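# Pull the wooden centering from beneath a block arch

## Task

Remove the curved wooden support (the centering) from beneath the arch, leaving the arch upright with each of its blocks exactly where it was. Any number of the four arms may be used.

## Robot and tools

SETUP. Four i2rt Big YAM arms (arm1 to arm4) stand around a table area. Each ends in a five-fingered right hand with a wrist camera. Every position is in one scene frame, in metres: origin on the floor, +z up. Arm feet (base_link), each facing along its own +x: arm1 at (0.648, -0.001, 0.813), arm2 at (-0.002, 0.651, 0.806), arm3 at (-0.647, 0.004, 0.796), arm4 at (0.008, -0.656, 0.748). The surfaces below the arms sit at z=0.720. A hand reaches about 1.07 m from its joint1 axis. Loose objects may occasionally get a small push from outside.

JOINTS (absolute targets, radians): joint1_rad -2.879..2.879 (base yaw, positive counter-clockwise seen from above, 0 = along the foot's +x); joint2_rad 0..3.141 (shoulder, 0 = upper arm pointing back, raising it lifts and then brings it forward); joint3_rad 0..3.019 (elbow, 0 = folded); joint4_rad -1.692..1.57 (hand pitch, positive tips fingers up); joint5_rad -1.57..1.57 (sideways, positive to the arm's right); joint6_rad -2.094..2.094 (roll, positive clockwise seen from behind). With joints 1, 5, 6 at 0 and the hand level and forward, the palm is down and the thumb on the left.

HAND VALUES, each -1..1, absolute: hand_little, hand_ring, hand_middle, hand_index, hand_thumb_bend (+1 straight/open, -1 curled/closed); hand_thumb_turn (+1 beside the palm, -1 opposite the fingers). Two settings that cause no motion: hand_force_limit (closing stops at this fingertip load, roughly 0 N at -1 up to 10 N at +1, 15 N for thumb motors; starts at 0) and hand_speed (-0.96..1; near zero speed at -1, full at +0.48 and above; starts at -0.8, slow). A finger motor only runs when its target changes by at least 0.002. To grip gently use hand_speed -0.94 or lower. To tighten, raise the force limit and send a more-closed target; to release, send a more-open one.

HAND POINT. The printed hand pose is a point 0.045 m in front of the palm. Its +z runs along straight fingers, +y out of the palm, +x across the palm away from the thumb. Straight fingers extend 0.06-0.07 m past the point and sit 0.06 m behind it along -y. A bracket on the little-finger side of the wrist sticks out up to 0.10 m across the palm and can strike things. Wrapping grip fits objects about 0.035-0.065 m thick (thumb turned in front); handles down to about 0.025 m; a thumb-index pinch can hold light things up to about 0.08 m.

TOOL move. Arguments arm1, arm2, arm3, arm4 (each optional, one object per arm) plus cameras. Inside an arm's object:
- joints: a dict of joint name to absolute value (radians for joint*, -1..1 for hand keys).
- target: one list of 7 numbers [x, y, z, qw, qx, qy, qz], an absolute hand-point pose in the scene frame (metres, unit quaternion w first). The hand travels in a straight line from its current hand_target toward it. When target is given, joints may only carry hand keys.
- speed: top hand speed in m/s, 0.002 to 4.3, default 0.25; rotation is capped at double that in rad/s.
- min_time_s: 0.1 to 8, the shortest duration for that arm's joint motions.
cameras: list from arm1_cam_wrist..arm4_cam_wrist, cam_back, cam_front, cam_top, or ["all"]; [] for none. An empty move returns full state and all images. All arms in one call start together; hand paths end together; no path lasts beyond 10 s and no action beyond 15 s. Example: {"arm2": {"target": [0.1, 0.3, 0.95, 0, 1, 0, 0], "speed": 0.1, "joints": {"hand_index": 0.5}}}.

TOOL wait: seconds 0 to 10, optional cameras; commands nothing new. TOOL zoom_image: camera name and region [x0, y0, x1, y1] in pixels, top-left origin, at most 504 by 504, on that camera's newest image. TOOL show_instructions: no arguments, shows the reference page. TOOL finished_scene: optional scene=1; ends the scene for good, so the arch must already be stable with the support out.

READING RESULTS. "move" lists arms that got a motion; an arm marked "as last shown" got nothing and its status reads "not commanded". "pictures" gives image order. "hand" is the measured hand pose (may be off, more at long reach); "hand_target" is the pose the held joint targets imply. "off_target" means resting short of the goal, maybe still pushing. "time_out" is a stop: the arm keeps pushing toward the target shown in "on_its_own". "joint command not followed" or "pose unreachable" means a safety check is blocking that arm; "not_followed" means the motion ended blocked. hand_stopped_by gives six words (little, ring, middle, index, thumb_bend, thumb_turn): moving, target, force, stalled or fault. The *_load_n values are fingertip forces in N, positive when pushed open; a lost grip shows as loads near 0. Joint velocities in rad/s; "within noise" means at rest. Joint torques follow joint order; numbers 3 and 4 wrap at ±28 N m. MOTOR HOT warns of heating; OVER-TEMPERATURE FAULT means the arm went limp for 30-60 s, and keys marked limit_stop_at_motor_heat need resending. If a move or wait is refused or hits a stop, the later calls in the same reply are skipped.

CAUTIONS. Hand paths ignore obstacles and other arms, can lag, overshoot or exceed speed, especially when stretched out; joint moves can swing wide. Arms do not stop on contact and keep pushing. Never let two robots press together, including closing fingers on another hand. Keep every object inside the work area, avoid drops, slams and hard shoves against the arch blocks, and do not let the support fall or topple the arch. Holding loads or stretched poses heats motors. Camera calibrations are listed in the scene data; wrist-camera poses are updated in results.

Each tool is called after "Emit:" by a JSON object that holds its "method" and its "body", one argument or row to a line.

Reference images:

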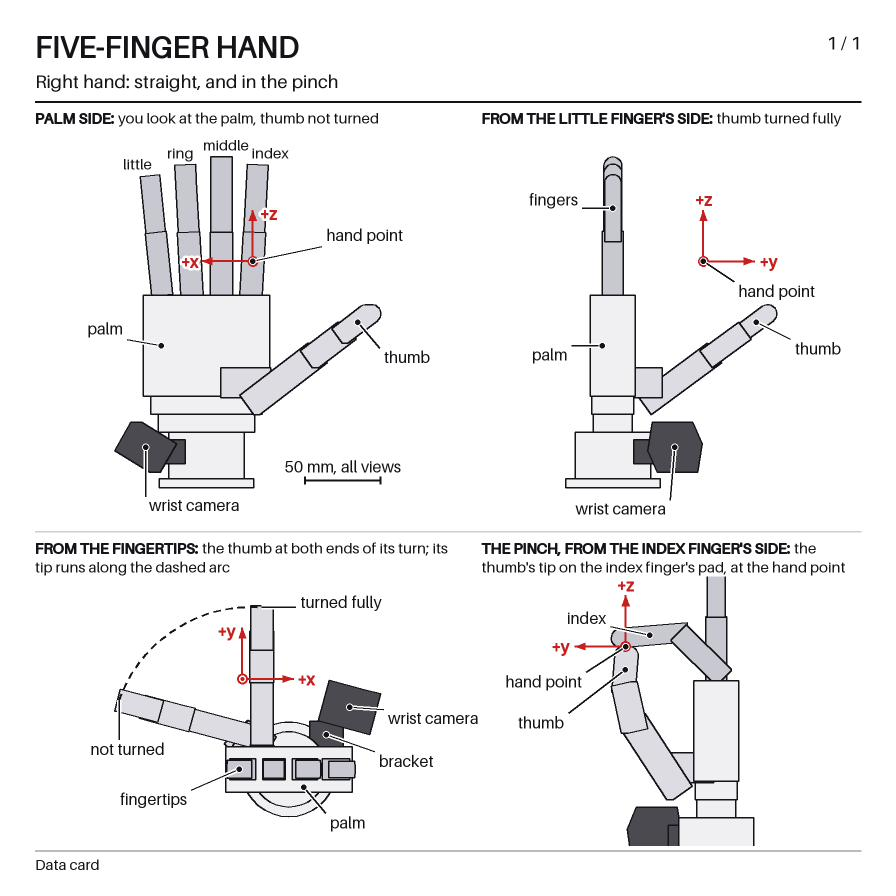

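## Session

Emit:
{"method": "move", "body": {

}}

Scene clock: 0.00 s.
Joint torques (N m): no reading
Heat: arm1: hottest joint2_rad 31 °C; arm2: hottest joint1_rad 30 °C; arm3: hottest joint3_rad 31 °C; arm4: hottest joint6_rad 32 °C.
Joint velocities: within noise
arm1.joint_positions: joint1_rad=+0.325 joint2_rad=+0.626 joint3_rad=+1.394 joint4_rad=-1.621 joint5_rad=+0.129 joint6_rad=-1.177 hand_little=+1.000 hand_ring=+1.000 hand_middle=+1.000 hand_index=+1.000 hand_thumb_turn=+1.000 hand_thumb_bend=+1.000 hand_force_limit=+0.000 hand_speed=-0.800
arm1.joint_status: not commanded
arm1.hand_stopped_by: target,target,target,target,target,target
arm1.little_load_n: 0.0
arm1.ring_load_n: 0.0
arm1.middle_load_n: 0.0
arm1.index_load_n: 0.0
arm1.thumb_bend_load_n: 0.0
arm1.thumb_turn_load_n: 0.0
arm1.hand: x=+0.4651 y=+0.0056 z=+1.2523 quat_wxyz=(+0.341, -0.035, -0.937, +0.074) (m; scene frame)
arm1.hand_target: x=+0.4645 y=+0.0055 z=+1.2619 quat_wxyz=(+0.352, -0.036, -0.932, +0.079) (m; scene frame)
arm1.hand_status: not commanded
arm2.joint_positions: joint1_rad=-0.011 joint2_rad=+0.646 joint3_rad=+1.374 joint4_rad=-1.418 joint5_rad=+0.091 joint6_rad=-0.992 hand_little=+1.000 hand_ring=+1.000 hand_middle=+1.000 hand_index=+1.000 hand_thumb_turn=+1.000 hand_thumb_bend=+1.000 hand_force_limit=+0.000 hand_speed=-0.800
arm2.joint_status: not commanded
arm2.hand_stopped_by: target,target,target,target,target,target
arm2.little_load_n: 0.0
arm2.ring_load_n: 0.0
arm2.middle_load_n: 0.0
arm2.index_load_n: 0.0
arm2.thumb_bend_load_n: 0.0
arm2.thumb_turn_load_n: 0.0
arm2.hand: x=-0.0609 y=+0.4410 z=+1.2592 quat_wxyz=(+0.243, +0.401, -0.810, +0.352) (m; scene frame)
arm2.hand_target: x=-0.0609 y=+0.4411 z=+1.2681 quat_wxyz=(+0.248, +0.398, -0.806, +0.361) (m; scene frame)
arm2.hand_status: not commanded
arm3.joint_positions: joint1_rad=-0.835 joint2_rad=+0.622 joint3_rad=+1.408 joint4_rad=-1.574 joint5_rad=+0.250 joint6_rad=-1.336 hand_little=+1.000 hand_ring=+1.000 hand_middle=+1.000 hand_index=+1.000 hand_thumb_turn=+1.000 hand_thumb_bend=+1.000 hand_force_limit=+0.000 hand_speed=-0.800
arm3.joint_status: not commanded
arm3.hand_stopped_by: target,target,target,target,target,target
arm3.little_load_n: 0.0
arm3.ring_load_n: 0.0
arm3.middle_load_n: 0.0
arm3.index_load_n: 0.0
arm3.thumb_bend_load_n: 0.0
arm3.thumb_turn_load_n: 0.0
arm3.hand: x=-0.5958 y=-0.1853 z=+1.2645 quat_wxyz=(+0.223, +0.772, -0.498, +0.325) (m; scene frame)
arm3.hand_target: x=-0.5961 y=-0.1848 z=+1.2716 quat_wxyz=(+0.225, +0.769, -0.497, +0.333) (m; scene frame)
arm3.hand_status: not commanded
arm4.joint_positions: joint1_rad=+0.111 joint2_rad=+0.644 joint3_rad=+1.326 joint4_rad=-1.552 joint5_rad=-0.099 joint6_rad=-1.379 hand_little=+1.000 hand_ring=+1.000 hand_middle=+1.000 hand_index=+1.000 hand_thumb_turn=+1.000 hand_thumb_bend=+1.000 hand_force_limit=+0.000 hand_speed=-0.800
arm4.joint_status: not commanded
arm4.hand_stopped_by: target,target,target,target,target,target
arm4.little_load_n: 0.0
arm4.ring_load_n: 0.0
arm4.middle_load_n: 0.0
arm4.index_load_n: 0.0
arm4.thumb_bend_load_n: 0.0
arm4.thumb_turn_load_n: 0.0
arm4.hand: x=+0.0120 y=-0.4479 z=+1.1632 quat_wxyz=(-0.303, +0.666, +0.663, +0.155) (m; scene frame)
arm4.hand_target: x=+0.0118 y=-0.4467 z=+1.1742 quat_wxyz=(-0.314, +0.663, +0.660, +0.162) (m; scene frame)
arm4.hand_status: not commanded
pictures: arm1_cam_wrist, arm2_cam_wrist, arm3_cam_wrist, arm4_cam_wrist, cam_back, cam_front, cam_top

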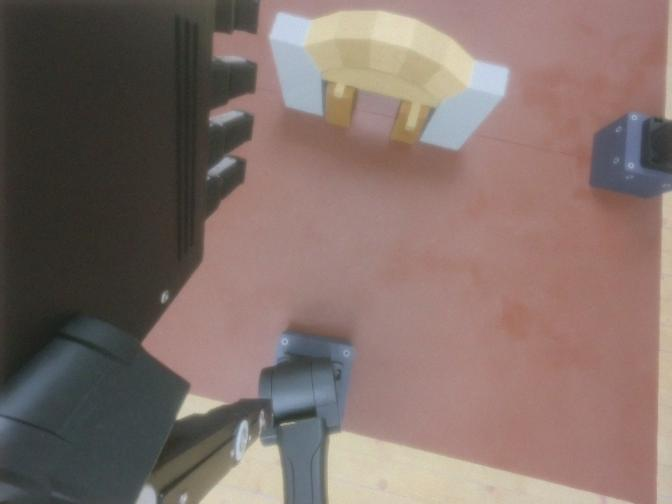

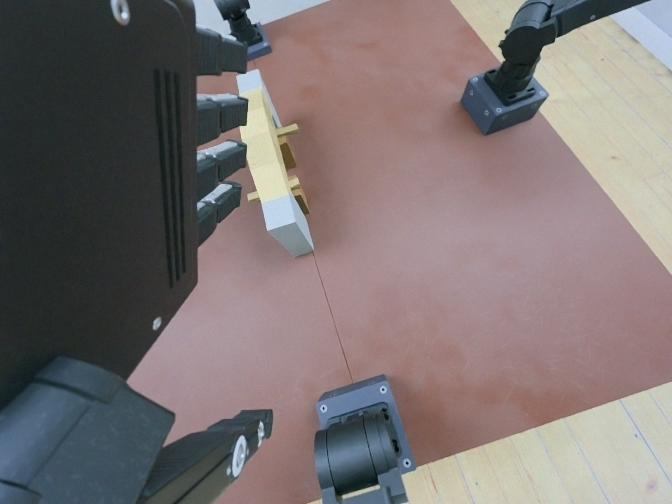

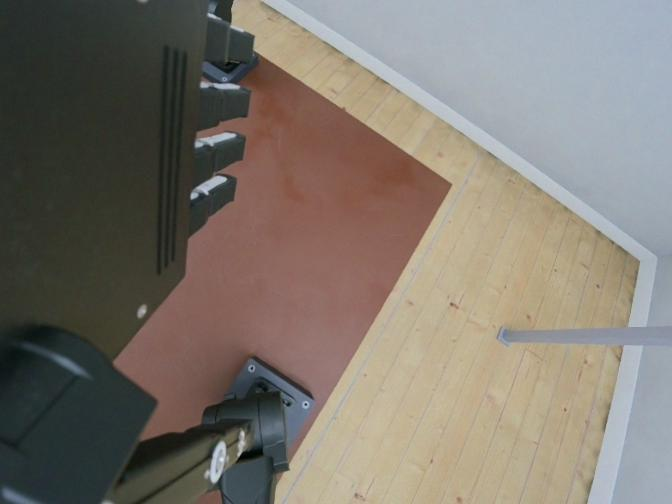

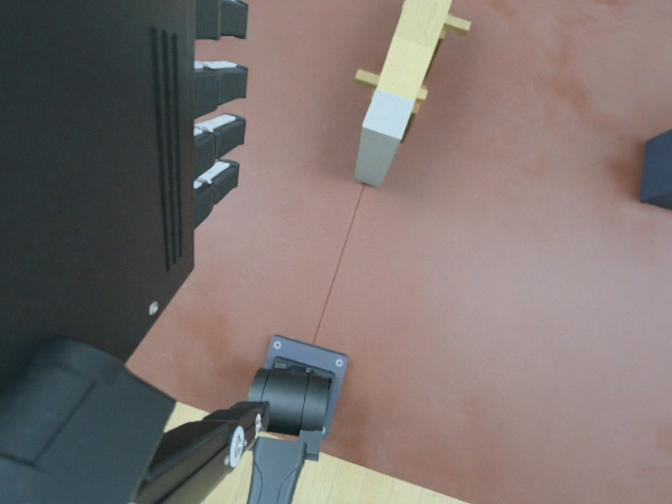

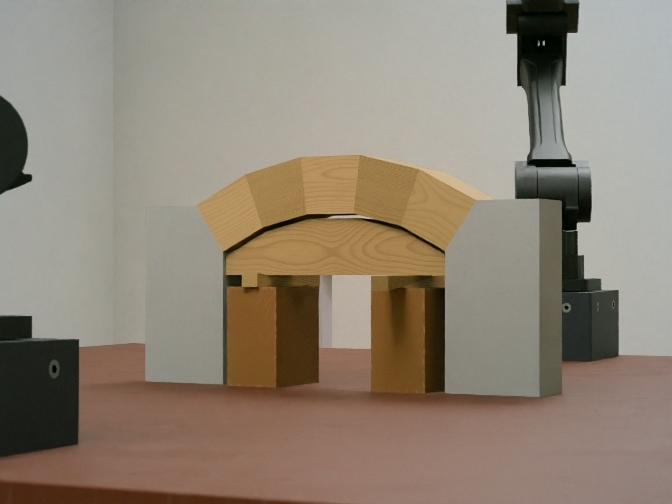

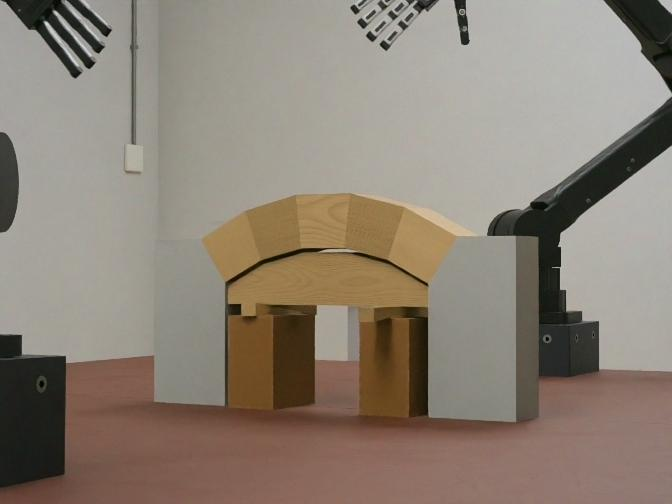

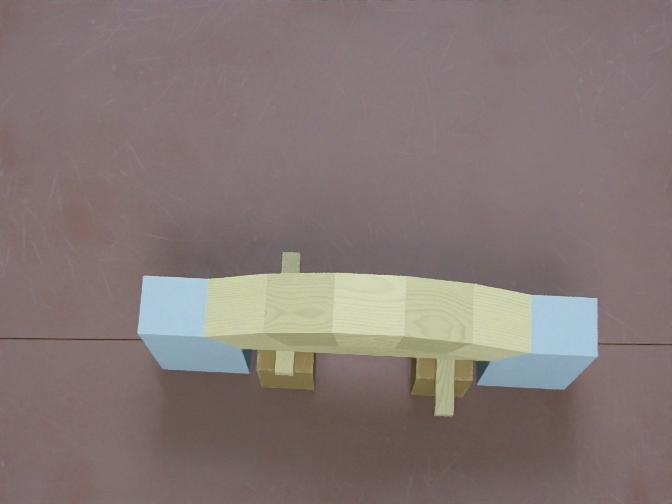

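Emit:
{"method": "zoom_image", "body": {
  "camera": "cam_front",
  "region": [140, 180, 560, 430]
}}

Emit:
{"method": "zoom_image", "body": {
  "camera": "cam_back",
  "region": [140, 140, 580, 410]
}}

Emit:
{"method": "zoom_image", "body": {
  "camera": "cam_top",
  "region": [120, 230, 620, 430]
}}

Emit:
{"method": "zoom_image", "body": {
  "camera": "arm1_cam_wrist",
  "region": [260, 0, 520, 170]
}}

Emit:
{"method": "zoom_image", "body": {
  "camera": "cam_back",
  "region": [215, 200, 460, 400]
}}

Emit:
{"method": "zoom_image", "body": {
  "camera": "cam_front",
  "region": [215, 230, 445, 420]
}}

Scaled by 1.200.

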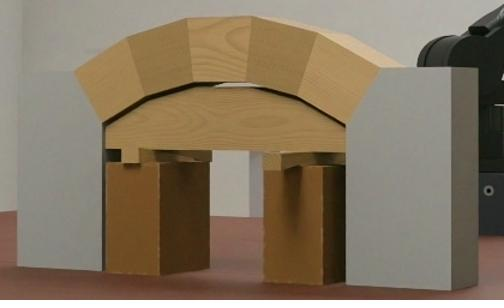

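Scaled by 1.145.

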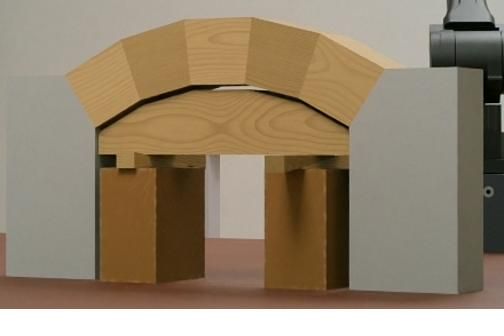

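Scaled by 1.008.

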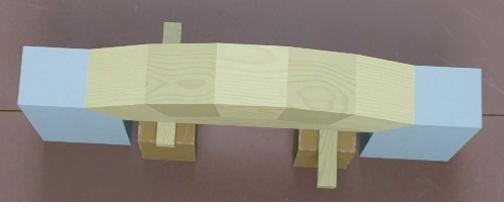

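Scaled by 1.938.

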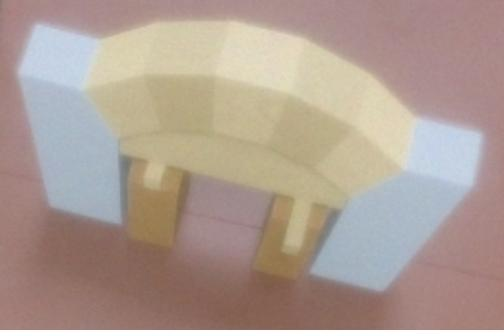

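Scaled by 2.057.

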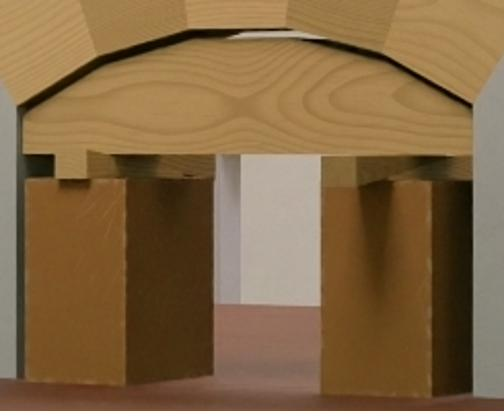

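Scaled by 2.191.

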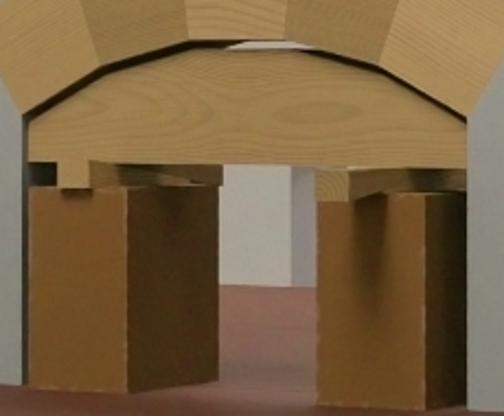

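Emit:
{"method": "zoom_image", "body": {
  "camera": "cam_front",
  "region": [220, 285, 330, 345]
}}

Emit:
{"method": "zoom_image", "body": {
  "camera": "cam_front",
  "region": [340, 285, 450, 345]
}}

Emit:
{"method": "zoom_image", "body": {
  "camera": "cam_back",
  "region": [215, 255, 325, 315]
}}

Emit:
{"method": "zoom_image", "body": {
  "camera": "cam_back",
  "region": [350, 255, 460, 315]
}}

Emit:
{"method": "zoom_image", "body": {
  "camera": "cam_top",
  "region": [230, 320, 360, 400]
}}

Emit:
{"method": "zoom_image", "body": {
  "camera": "cam_top",
  "region": [380, 340, 510, 420]
}}

Emit:
{"method": "zoom_image", "body": {
  "camera": "cam_front",
  "region": [280, 225, 440, 305]
}}

Emit:
{"method": "zoom_image", "body": {
  "camera": "cam_front",
  "region": [200, 225, 320, 305]
}}

Scaled by 4.582.

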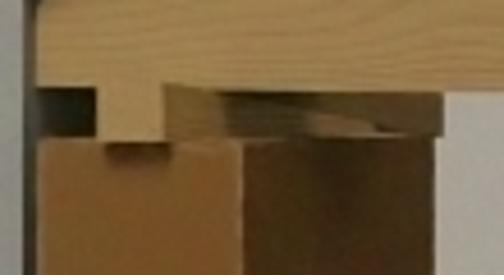

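Scaled by 4.582.

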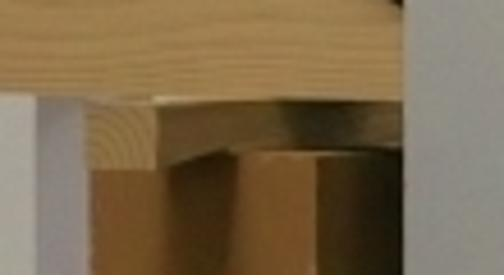

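Scaled by 4.582.

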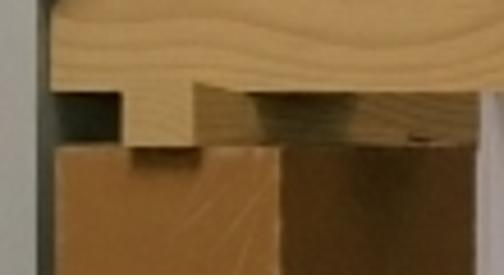

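Scaled by 4.582.

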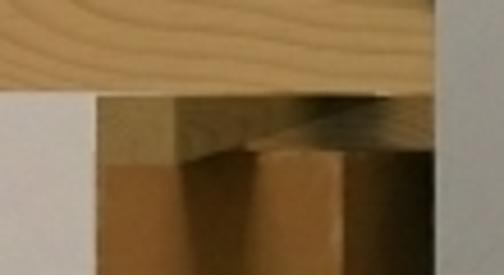

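Scaled by 3.877.

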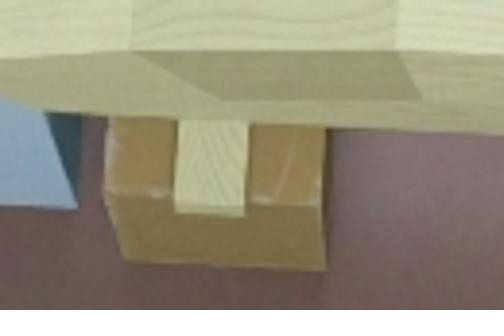

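Scaled by 3.877.

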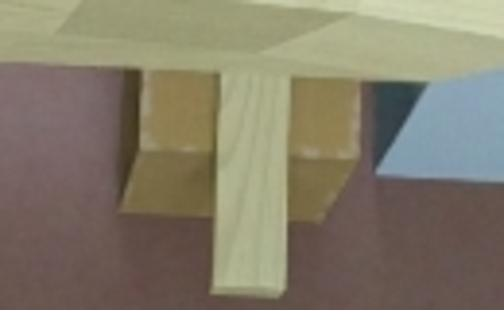

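Scaled by 3.150.

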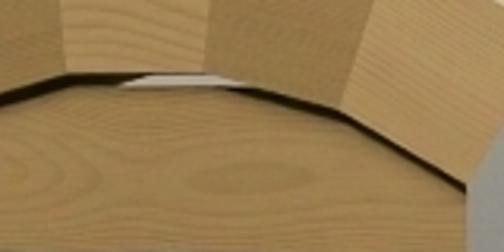

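Scaled by 4.200.

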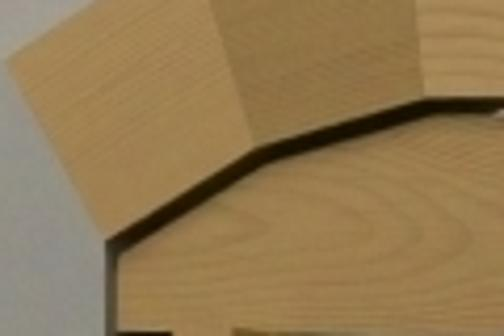

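Emit:
{"method": "zoom_image", "body": {
  "camera": "cam_top",
  "region": [130, 260, 270, 390]
}}

Emit:
{"method": "zoom_image", "body": {
  "camera": "cam_top",
  "region": [470, 270, 610, 400]
}}

Emit:
{"method": "zoom_image", "body": {
  "camera": "cam_top",
  "region": [260, 240, 420, 370]
}}

Emit:
{"method": "zoom_image", "body": {
  "camera": "cam_front",
  "region": [220, 300, 440, 430]
}}

Scaled by 3.600.

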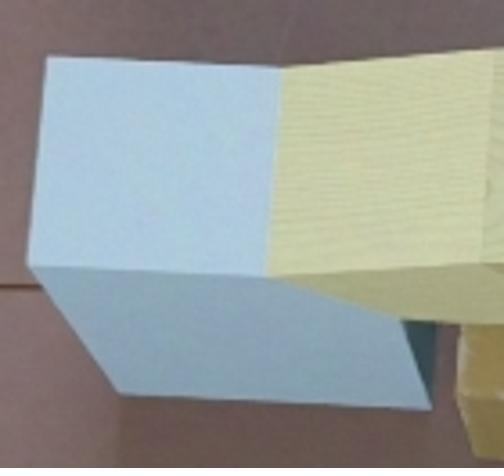

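Scaled by 3.600.

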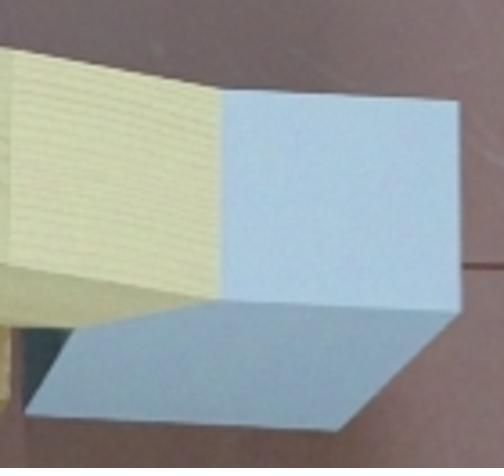

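Scaled by 3.150.

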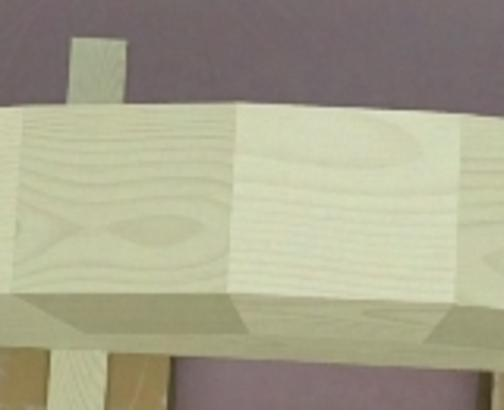

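Scaled by 2.291.

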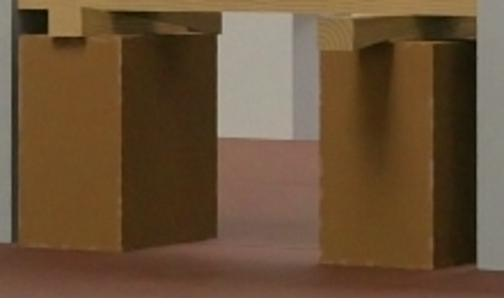

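Emit:
{"method": "move", "body": {
  "arm1": {"target": [0.225, -0.038, 0.98, 0.5116, -0.5116, -0.4881, 0.4881], "speed": 0.2, "joints": {"hand_thumb_turn": -1, "hand_thumb_bend": -0.2, "hand_speed": -0.5}},
  "cameras": ["cam_front", "cam_top", "arm1_cam_wrist"]
}}

Scene clock: 362.03 s.
Joint torques (N m): arm1=[-0.56 -0.97 9.26 2.04 -0.05 0.03] | arm2=[-0.32 1.96 9.01 1.85 0 -0.08] | arm3=[-1.14 1.73 8.64 1.57 0.24 -0.14] | arm4=[1.73 2.67 10.24 1.8 -0.16 0.02]
Heat: arm1: hottest joint3_rad 45 °C; arm2: hottest joint3_rad 42 °C; arm3: hottest joint3_rad 41 °C; arm4: hottest joint3_rad 34 °C.
move: arm1 done
Joint velocities: within noise
arm1.joint_positions: joint1_rad=+0.022 joint2_rad=+0.957 joint3_rad=+0.255 joint4_rad=+0.706 joint5_rad=+0.118 joint6_rad=-0.009 hand_little=+1.000 hand_ring=+1.000 hand_middle=+1.000 hand_index=+1.000 hand_thumb_turn=-1.000 hand_thumb_bend=-0.200 hand_force_limit=+0.000 hand_speed=-0.500
arm1.joint_status: all done
arm1.hand_stopped_by: target,target,target,target,target,target
arm1.little_load_n: 0.0
arm1.ring_load_n: 0.0
arm1.middle_load_n: 0.0
arm1.index_load_n: -0.5
arm1.thumb_bend_load_n: 0.0
arm1.thumb_turn_load_n: 0.0
arm1.hand: x=+0.2251 y=-0.0348 z=+0.9795 quat_wxyz=(+0.512, -0.514, -0.492, +0.482)
arm1.hand_target: x=+0.2250 y=-0.0381 z=+0.9802 quat_wxyz=(+0.511, -0.512, -0.488, +0.488)
arm1.hand_status: done (0.003 m and 0.9 deg from the pose sent, 0.366 m and 93.4 deg at the start)
arm2, arm3, arm4: as last shown
pictures: arm1_cam_wrist, cam_front, cam_top
arm1_cam_wrist: T_world_to_cam=[[0.0197, 0.30566, -0.95194, 0.93975], [0.48678, -0.83458, -0.2579, 0.10968], [-0.8733, -0.4583, -0.16523, 0.46185]] pos_world=[0.33142, 0.01596, 0.99918]

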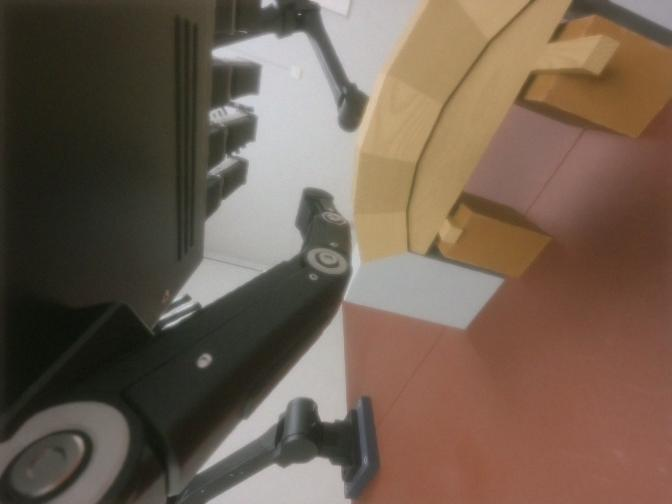

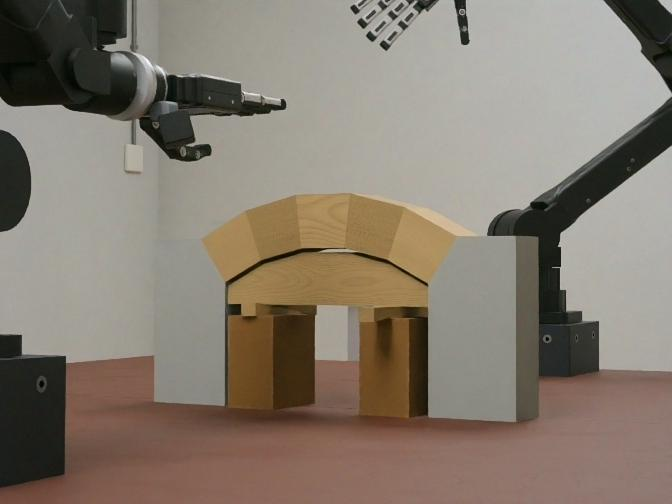

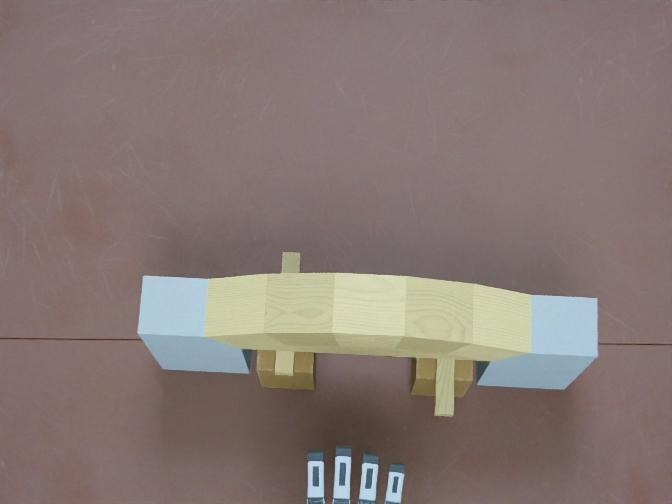

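Emit:
{"method": "move", "body": {
  "arm1": {"target": [0.205, -0.034, 0.757, 0.5116, -0.5116, -0.4881, 0.4881], "speed": 0.15},
  "cameras": ["cam_front", "cam_top", "arm1_cam_wrist", "cam_back"]
}}

Emit:
{"method": "zoom_image", "body": {
  "camera": "cam_top",
  "region": [280, 370, 440, 504]
}}

Emit:
{"method": "zoom_image", "body": {
  "camera": "cam_front",
  "region": [150, 270, 320, 400]
}}

Scene clock: 376.63 s.
Joint torques (N m): arm1=[-1.67 -7.59 1.13 2.03 -0.23 0.02] | arm2=[-0.21 1.96 8.99 1.83 0 -0.09] | arm3=[-1.14 1.73 8.64 1.57 0.24 -0.14] | arm4=[0.91 2.78 10.17 1.81 -0.16 -0.03]
Heat: arm1: hottest joint3_rad 44 °C; arm2: hottest joint3_rad 42 °C; arm3: hottest joint3_rad 42 °C; arm4: hottest joint3_rad 34 °C.
move: arm1 off_target
Joint velocities: within noise
arm1.joint_positions: joint1_rad=+0.013 joint2_rad=+2.041 joint3_rad=+0.295 joint4_rad=+1.534 joint5_rad=+0.097 joint6_rad=-0.005 hand_little=+1.000 hand_ring=+1.000 hand_middle=+1.000 hand_index=+1.000 hand_thumb_turn=-1.000 hand_thumb_bend=-0.200 hand_force_limit=+0.000 hand_speed=-0.500
arm1.joint_status: not commanded
arm1.hand_stopped_by: target,target,target,target,target,target
arm1.little_load_n: -0.5
arm1.ring_load_n: 0.0
arm1.middle_load_n: 0.0
arm1.index_load_n: 0.0
arm1.thumb_bend_load_n: 0.5
arm1.thumb_turn_load_n: 0.0
arm1.hand: x=+0.2111 y=-0.0363 z=+0.7515 quat_wxyz=(+0.455, -0.558, -0.548, +0.425)
arm1.hand_target: x=+0.2047 y=-0.0341 z=+0.7577 quat_wxyz=(+0.462, -0.556, -0.538, +0.434)
arm1.hand_status: off_target (0.009 m and 13.0 deg from the pose sent, 0.223 m and 0.9 deg at the start; a joint's target at an end of its range on 34 of 61 steps)
arm2, arm3, arm4: as last shown
pictures: arm1_cam_wrist, cam_back, cam_front, cam_top
arm1_cam_wrist: T_world_to_cam=[[0.21884, 0.31328, -0.9241, 0.66069], [0.54021, -0.82757, -0.15263, -0.03373], [-0.81258, -0.46581, -0.35034, 0.53726]] pos_world=[0.31021, 0.01537, 0.79362]

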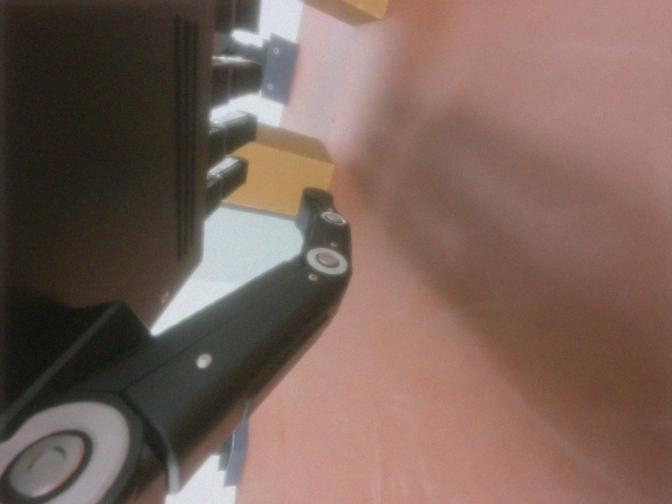

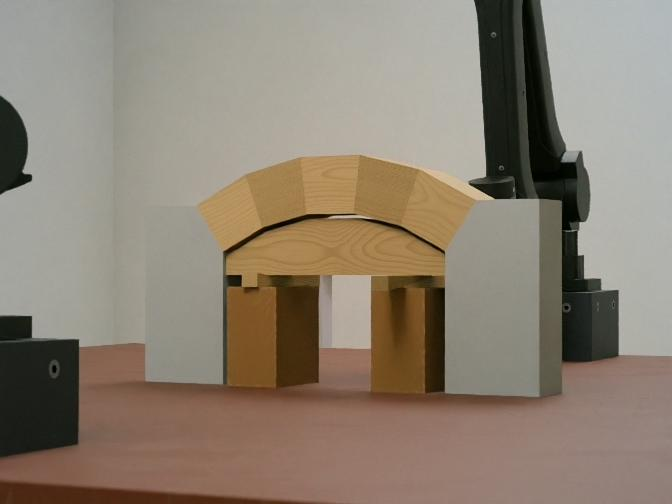

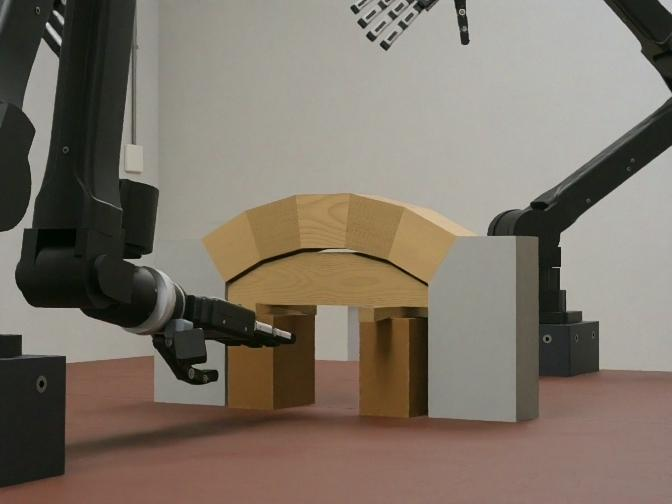

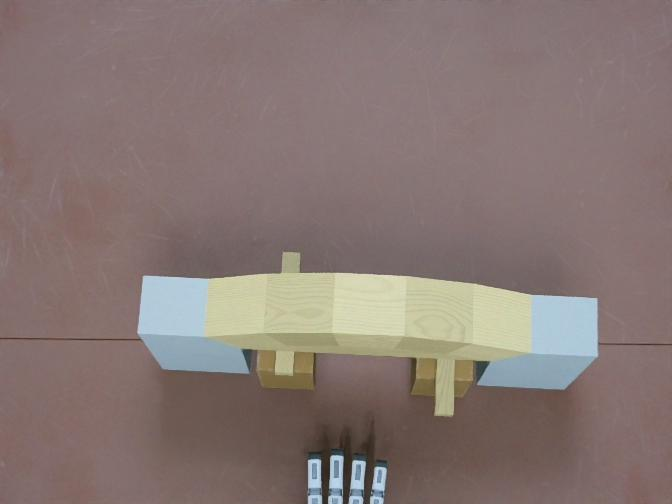

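Scaled by 3.150.

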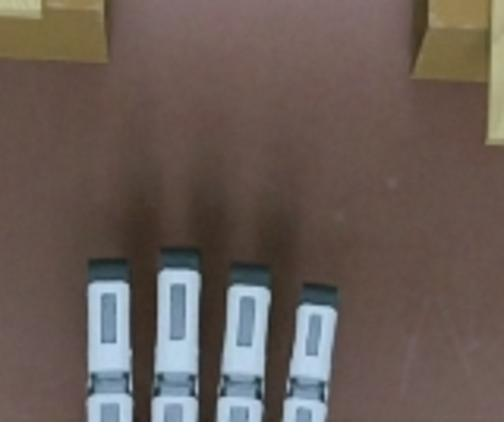

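Scaled by 2.965.

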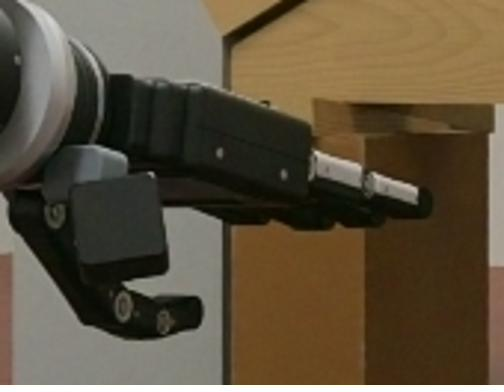

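Emit:
{"method": "move", "body": {
  "arm1": {"target": [0.128, -0.021, 0.757, 0.5116, -0.5116, -0.4881, 0.4881], "speed": 0.1},
  "cameras": ["cam_front", "cam_top"]
}}

Emit:
{"method": "zoom_image", "body": {
  "camera": "cam_top",
  "region": [280, 340, 440, 474]
}}

Emit:
{"method": "zoom_image", "body": {
  "camera": "cam_front",
  "region": [170, 270, 340, 400]
}}

Scene clock: 404.53 s.
Joint torques (N m): arm1=[-1.55 -8.82 2.52 2.02 -0.25 -0.02] | arm2=[-0.26 2.02 9.03 1.83 0 -0.08] | arm3=[-1.14 1.73 8.62 1.57 0.24 -0.13] | arm4=[1.14 2.61 10.03 1.85 -0.18 0.01]
Heat: arm1: hottest joint3_rad 38 °C; arm2: hottest joint3_rad 42 °C; arm3: hottest joint3_rad 42 °C; arm4: hottest joint3_rad 34 °C.
move: arm1 off_target
Joint velocities: within noise
arm1.joint_positions: joint1_rad=-0.039 joint2_rad=+2.123 joint3_rad=+0.487 joint4_rad=+1.534 joint5_rad=+0.044 joint6_rad=-0.005 hand_little=+1.000 hand_ring=+1.000 hand_middle=+1.000 hand_index=+1.000 hand_thumb_turn=-1.000 hand_thumb_bend=-0.200 hand_force_limit=+0.000 hand_speed=-0.500
arm1.joint_status: not commanded
arm1.hand_stopped_by: target,target,target,target,target,target
arm1.little_load_n: 0.0
arm1.ring_load_n: 0.0
arm1.middle_load_n: 0.0
arm1.index_load_n: 0.0
arm1.thumb_bend_load_n: 0.0
arm1.thumb_turn_load_n: 0.0
arm1.hand: x=+0.1334 y=-0.0240 z=+0.7539 quat_wxyz=(+0.482, -0.536, -0.520, +0.458)
arm1.hand_target: x=+0.1278 y=-0.0210 z=+0.7574 quat_wxyz=(+0.488, -0.533, -0.512, +0.464)
arm1.hand_status: off_target (0.007 m and 6.7 deg from the pose sent, 0.085 m and 13.0 deg at the start; a joint's target at an end of its range on 45 of 45 steps)
arm2, arm3, arm4: as last shown

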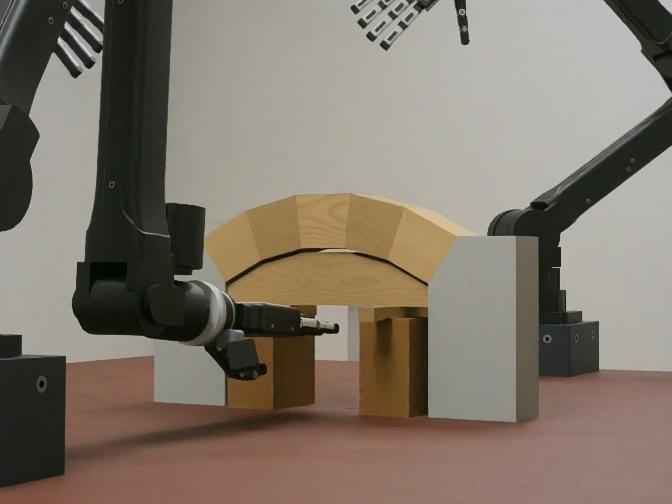

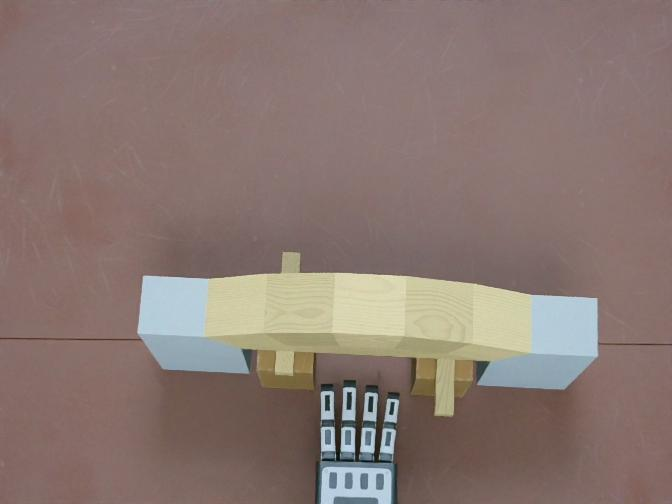

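Scaled by 3.150.

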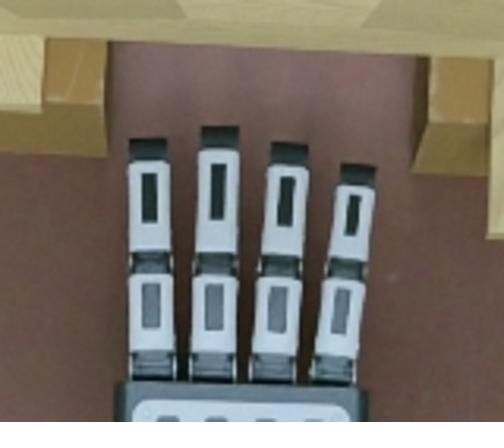

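Scaled by 2.965.

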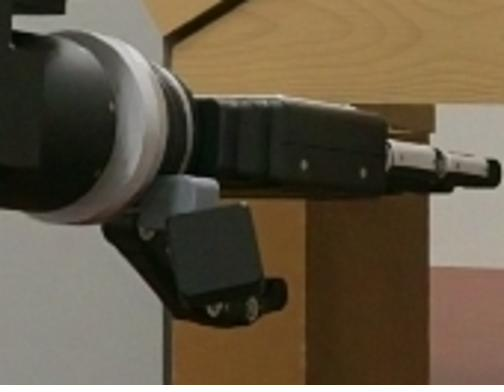

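Emit:
{"method": "move", "body": {
  "arm1": {"target": [0.085, -0.0145, 0.757, 0.5116, -0.5116, -0.4881, 0.4881], "speed": 0.08},
  "cameras": ["cam_front", "cam_top"]
}}

Emit:
{"method": "zoom_image", "body": {
  "camera": "cam_top",
  "region": [280, 340, 440, 474]
}}

Emit:
{"method": "zoom_image", "body": {
  "camera": "cam_front",
  "region": [210, 270, 380, 400]
}}

Scene clock: 431.77 s.
Joint torques (N m): arm1=[-1.55 -9.93 3.4 2.03 -0.25 -0.01] | arm2=[-0.32 2.02 9.05 1.83 0 -0.07] | arm3=[-1.14 1.73 8.64 1.55 0.24 -0.14] | arm4=[-0.56 2.49 10.19 1.65 -0.17 0.02]
Heat: arm1: hottest joint3_rad 36 °C; arm2: hottest joint3_rad 42 °C; arm3: hottest joint3_rad 42 °C; arm4: hottest joint3_rad 34 °C.
move: arm1 off_target
Joint velocities: within noise
arm1.joint_positions: joint1_rad=-0.056 joint2_rad=+2.178 joint3_rad=+0.600 joint4_rad=+1.534 joint5_rad=+0.028 joint6_rad=-0.005 hand_little=+1.000 hand_ring=+1.000 hand_middle=+1.000 hand_index=+1.000 hand_thumb_turn=-1.000 hand_thumb_bend=-0.200 hand_force_limit=+0.000 hand_speed=-0.500
arm1.joint_status: not commanded
arm1.hand_stopped_by: target,target,target,target,target,target
arm1.little_load_n: 0.0
arm1.ring_load_n: 0.0
arm1.middle_load_n: 0.0
arm1.index_load_n: 0.0
arm1.thumb_bend_load_n: 0.0
arm1.thumb_turn_load_n: 0.0
arm1.hand: x=+0.0914 y=-0.0179 z=+0.7531 quat_wxyz=(+0.496, -0.523, -0.505, +0.474)
arm1.hand_target: x=+0.0850 y=-0.0144 z=+0.7574 quat_wxyz=(+0.504, -0.519, -0.496, +0.480)
arm1.hand_status: off_target (0.008 m and 3.4 deg from the pose sent, 0.049 m and 6.7 deg at the start; a joint's target at an end of its range on 33 of 33 steps)
arm2, arm3, arm4: as last shown
arm3.middle_load_n: 0.5
arm4.middle_load_n: -0.5

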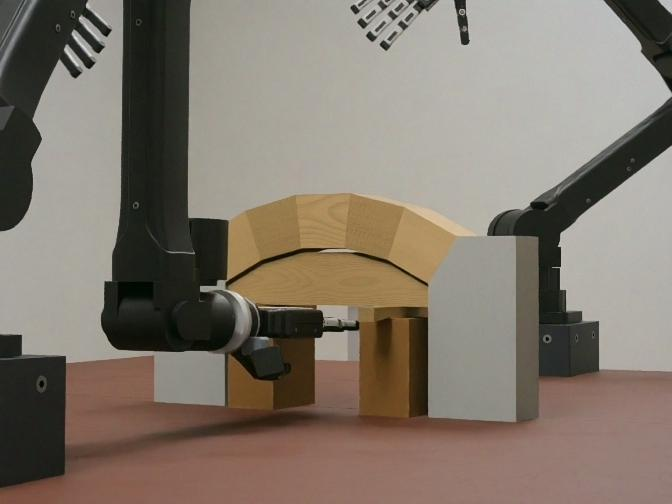

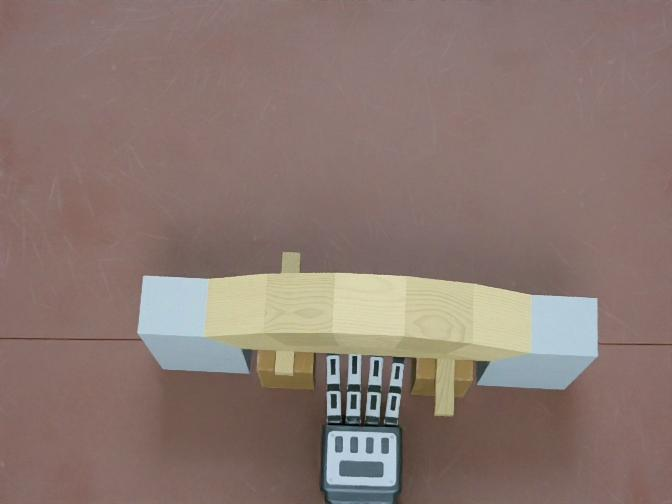

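Scaled by 3.150.

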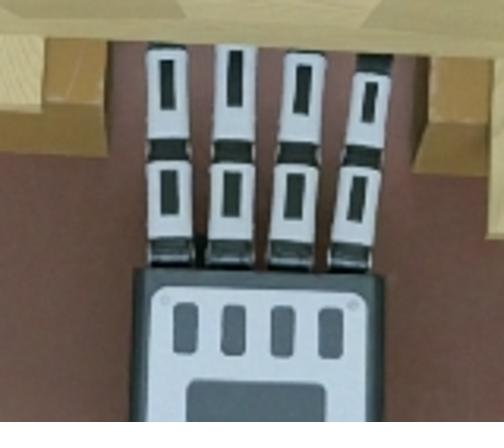

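Scaled by 2.965.

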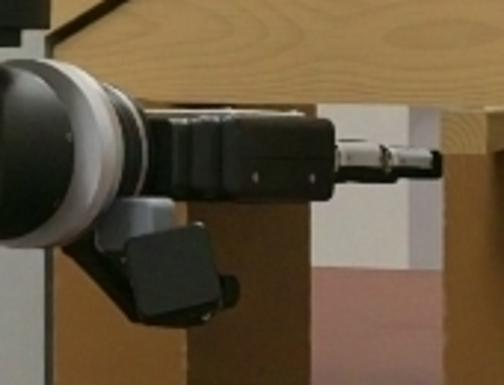

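Emit:
{"method": "move", "body": {
  "arm1": {"target": [0.024, -0.0115, 0.757, 0.5116, -0.5116, -0.4881, 0.4881], "speed": 0.08},
  "cameras": ["cam_front", "cam_top", "cam_back", "arm1_cam_wrist"]
}}

Emit:
{"method": "zoom_image", "body": {
  "camera": "cam_top",
  "region": [280, 320, 440, 454]
}}

Emit:
{"method": "zoom_image", "body": {
  "camera": "cam_front",
  "region": [220, 240, 440, 400]
}}

Emit:
{"method": "zoom_image", "body": {
  "camera": "cam_back",
  "region": [220, 200, 460, 370]
}}

Scene clock: 443.47 s.
Joint torques (N m): arm1=[-1.67 -11.34 5.08 0.81 -0.25 0] | arm2=[-0.21 1.96 9.02 1.84 0 -0.08] | arm3=[-1.14 1.73 8.64 1.57 0.24 -0.14] | arm4=[1.38 2.55 10.06 2.11 -0.18 0.1]
Heat: arm1: hottest joint3_rad 35 °C; arm2: hottest joint3_rad 42 °C; arm3: hottest joint3_rad 42 °C; arm4: hottest joint3_rad 34 °C.
move: arm1 done
Joint velocities: within noise
arm1.joint_positions: joint1_rad=-0.060 joint2_rad=+2.215 joint3_rad=+0.761 joint4_rad=+1.473 joint5_rad=+0.025 joint6_rad=-0.005 hand_little=+1.000 hand_ring=+1.000 hand_middle=+1.000 hand_index=+1.000 hand_thumb_turn=-1.000 hand_thumb_bend=-0.200 hand_force_limit=+0.000 hand_speed=-0.500
arm1.joint_status: not commanded
arm1.hand_stopped_by: target,target,target,target,target,target
arm1.little_load_n: 0.0
arm1.ring_load_n: 0.0
arm1.middle_load_n: 0.0
arm1.index_load_n: 0.0
arm1.thumb_bend_load_n: 0.0
arm1.thumb_turn_load_n: 0.0
arm1.hand: x=+0.0302 y=-0.0155 z=+0.7610 quat_wxyz=(+0.512, -0.508, -0.490, +0.489)
arm1.hand_target: x=+0.0242 y=-0.0113 z=+0.7572 quat_wxyz=(+0.512, -0.512, -0.488, +0.488)
arm1.hand_status: done (0.008 m and 0.4 deg from the pose sent, 0.068 m and 3.4 deg at the start)
arm2, arm3, arm4: as last shown
arm3.middle_load_n: 0.0
arm4.middle_load_n: 0.0
pictures: arm1_cam_wrist, cam_back, cam_front, cam_top
arm1_cam_wrist: T_world_to_cam=[[0.00254, 0.3023, -0.95321, 0.73112], [0.49158, -0.83047, -0.26207, 0.16742], [-0.87083, -0.46791, -0.15072, 0.25321]] pos_world=[0.13634, 0.03649, 0.77895]

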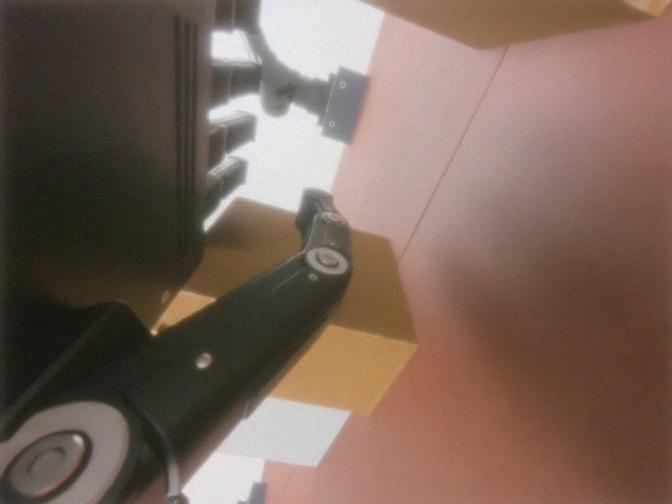

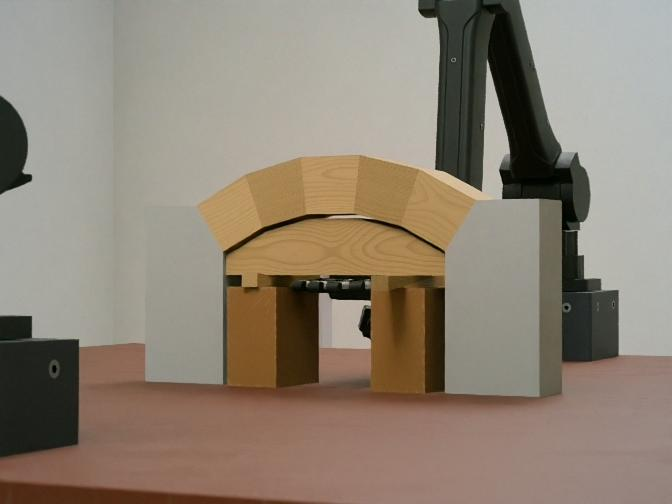

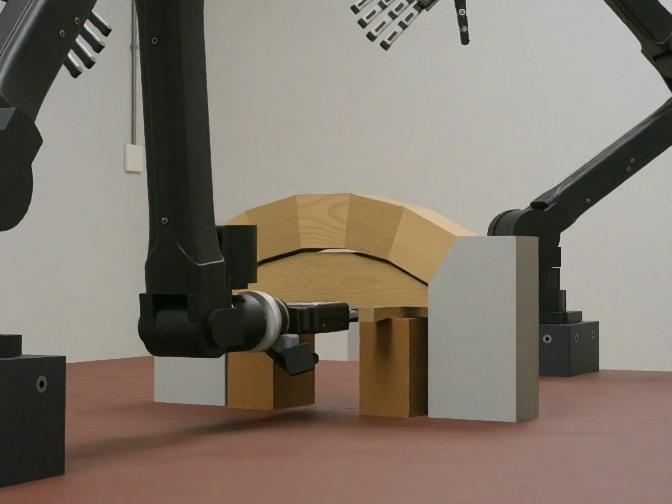

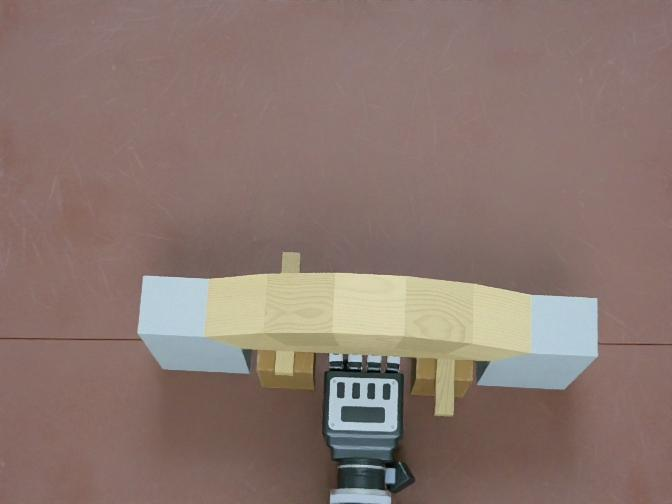

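Scaled by 3.150.

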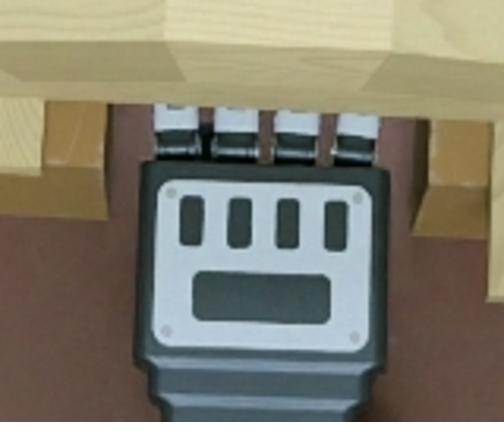

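Scaled by 2.291.

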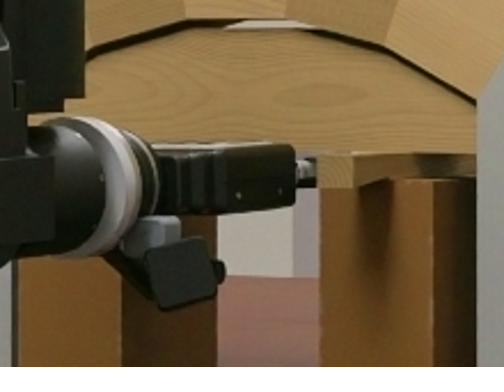

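Scaled by 2.100.

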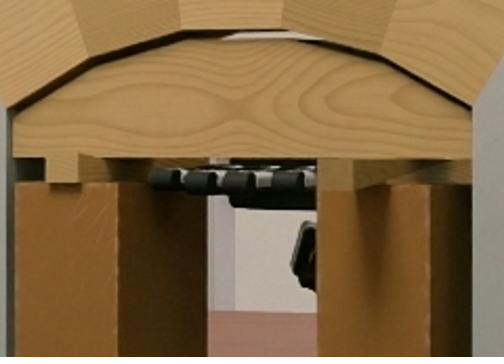

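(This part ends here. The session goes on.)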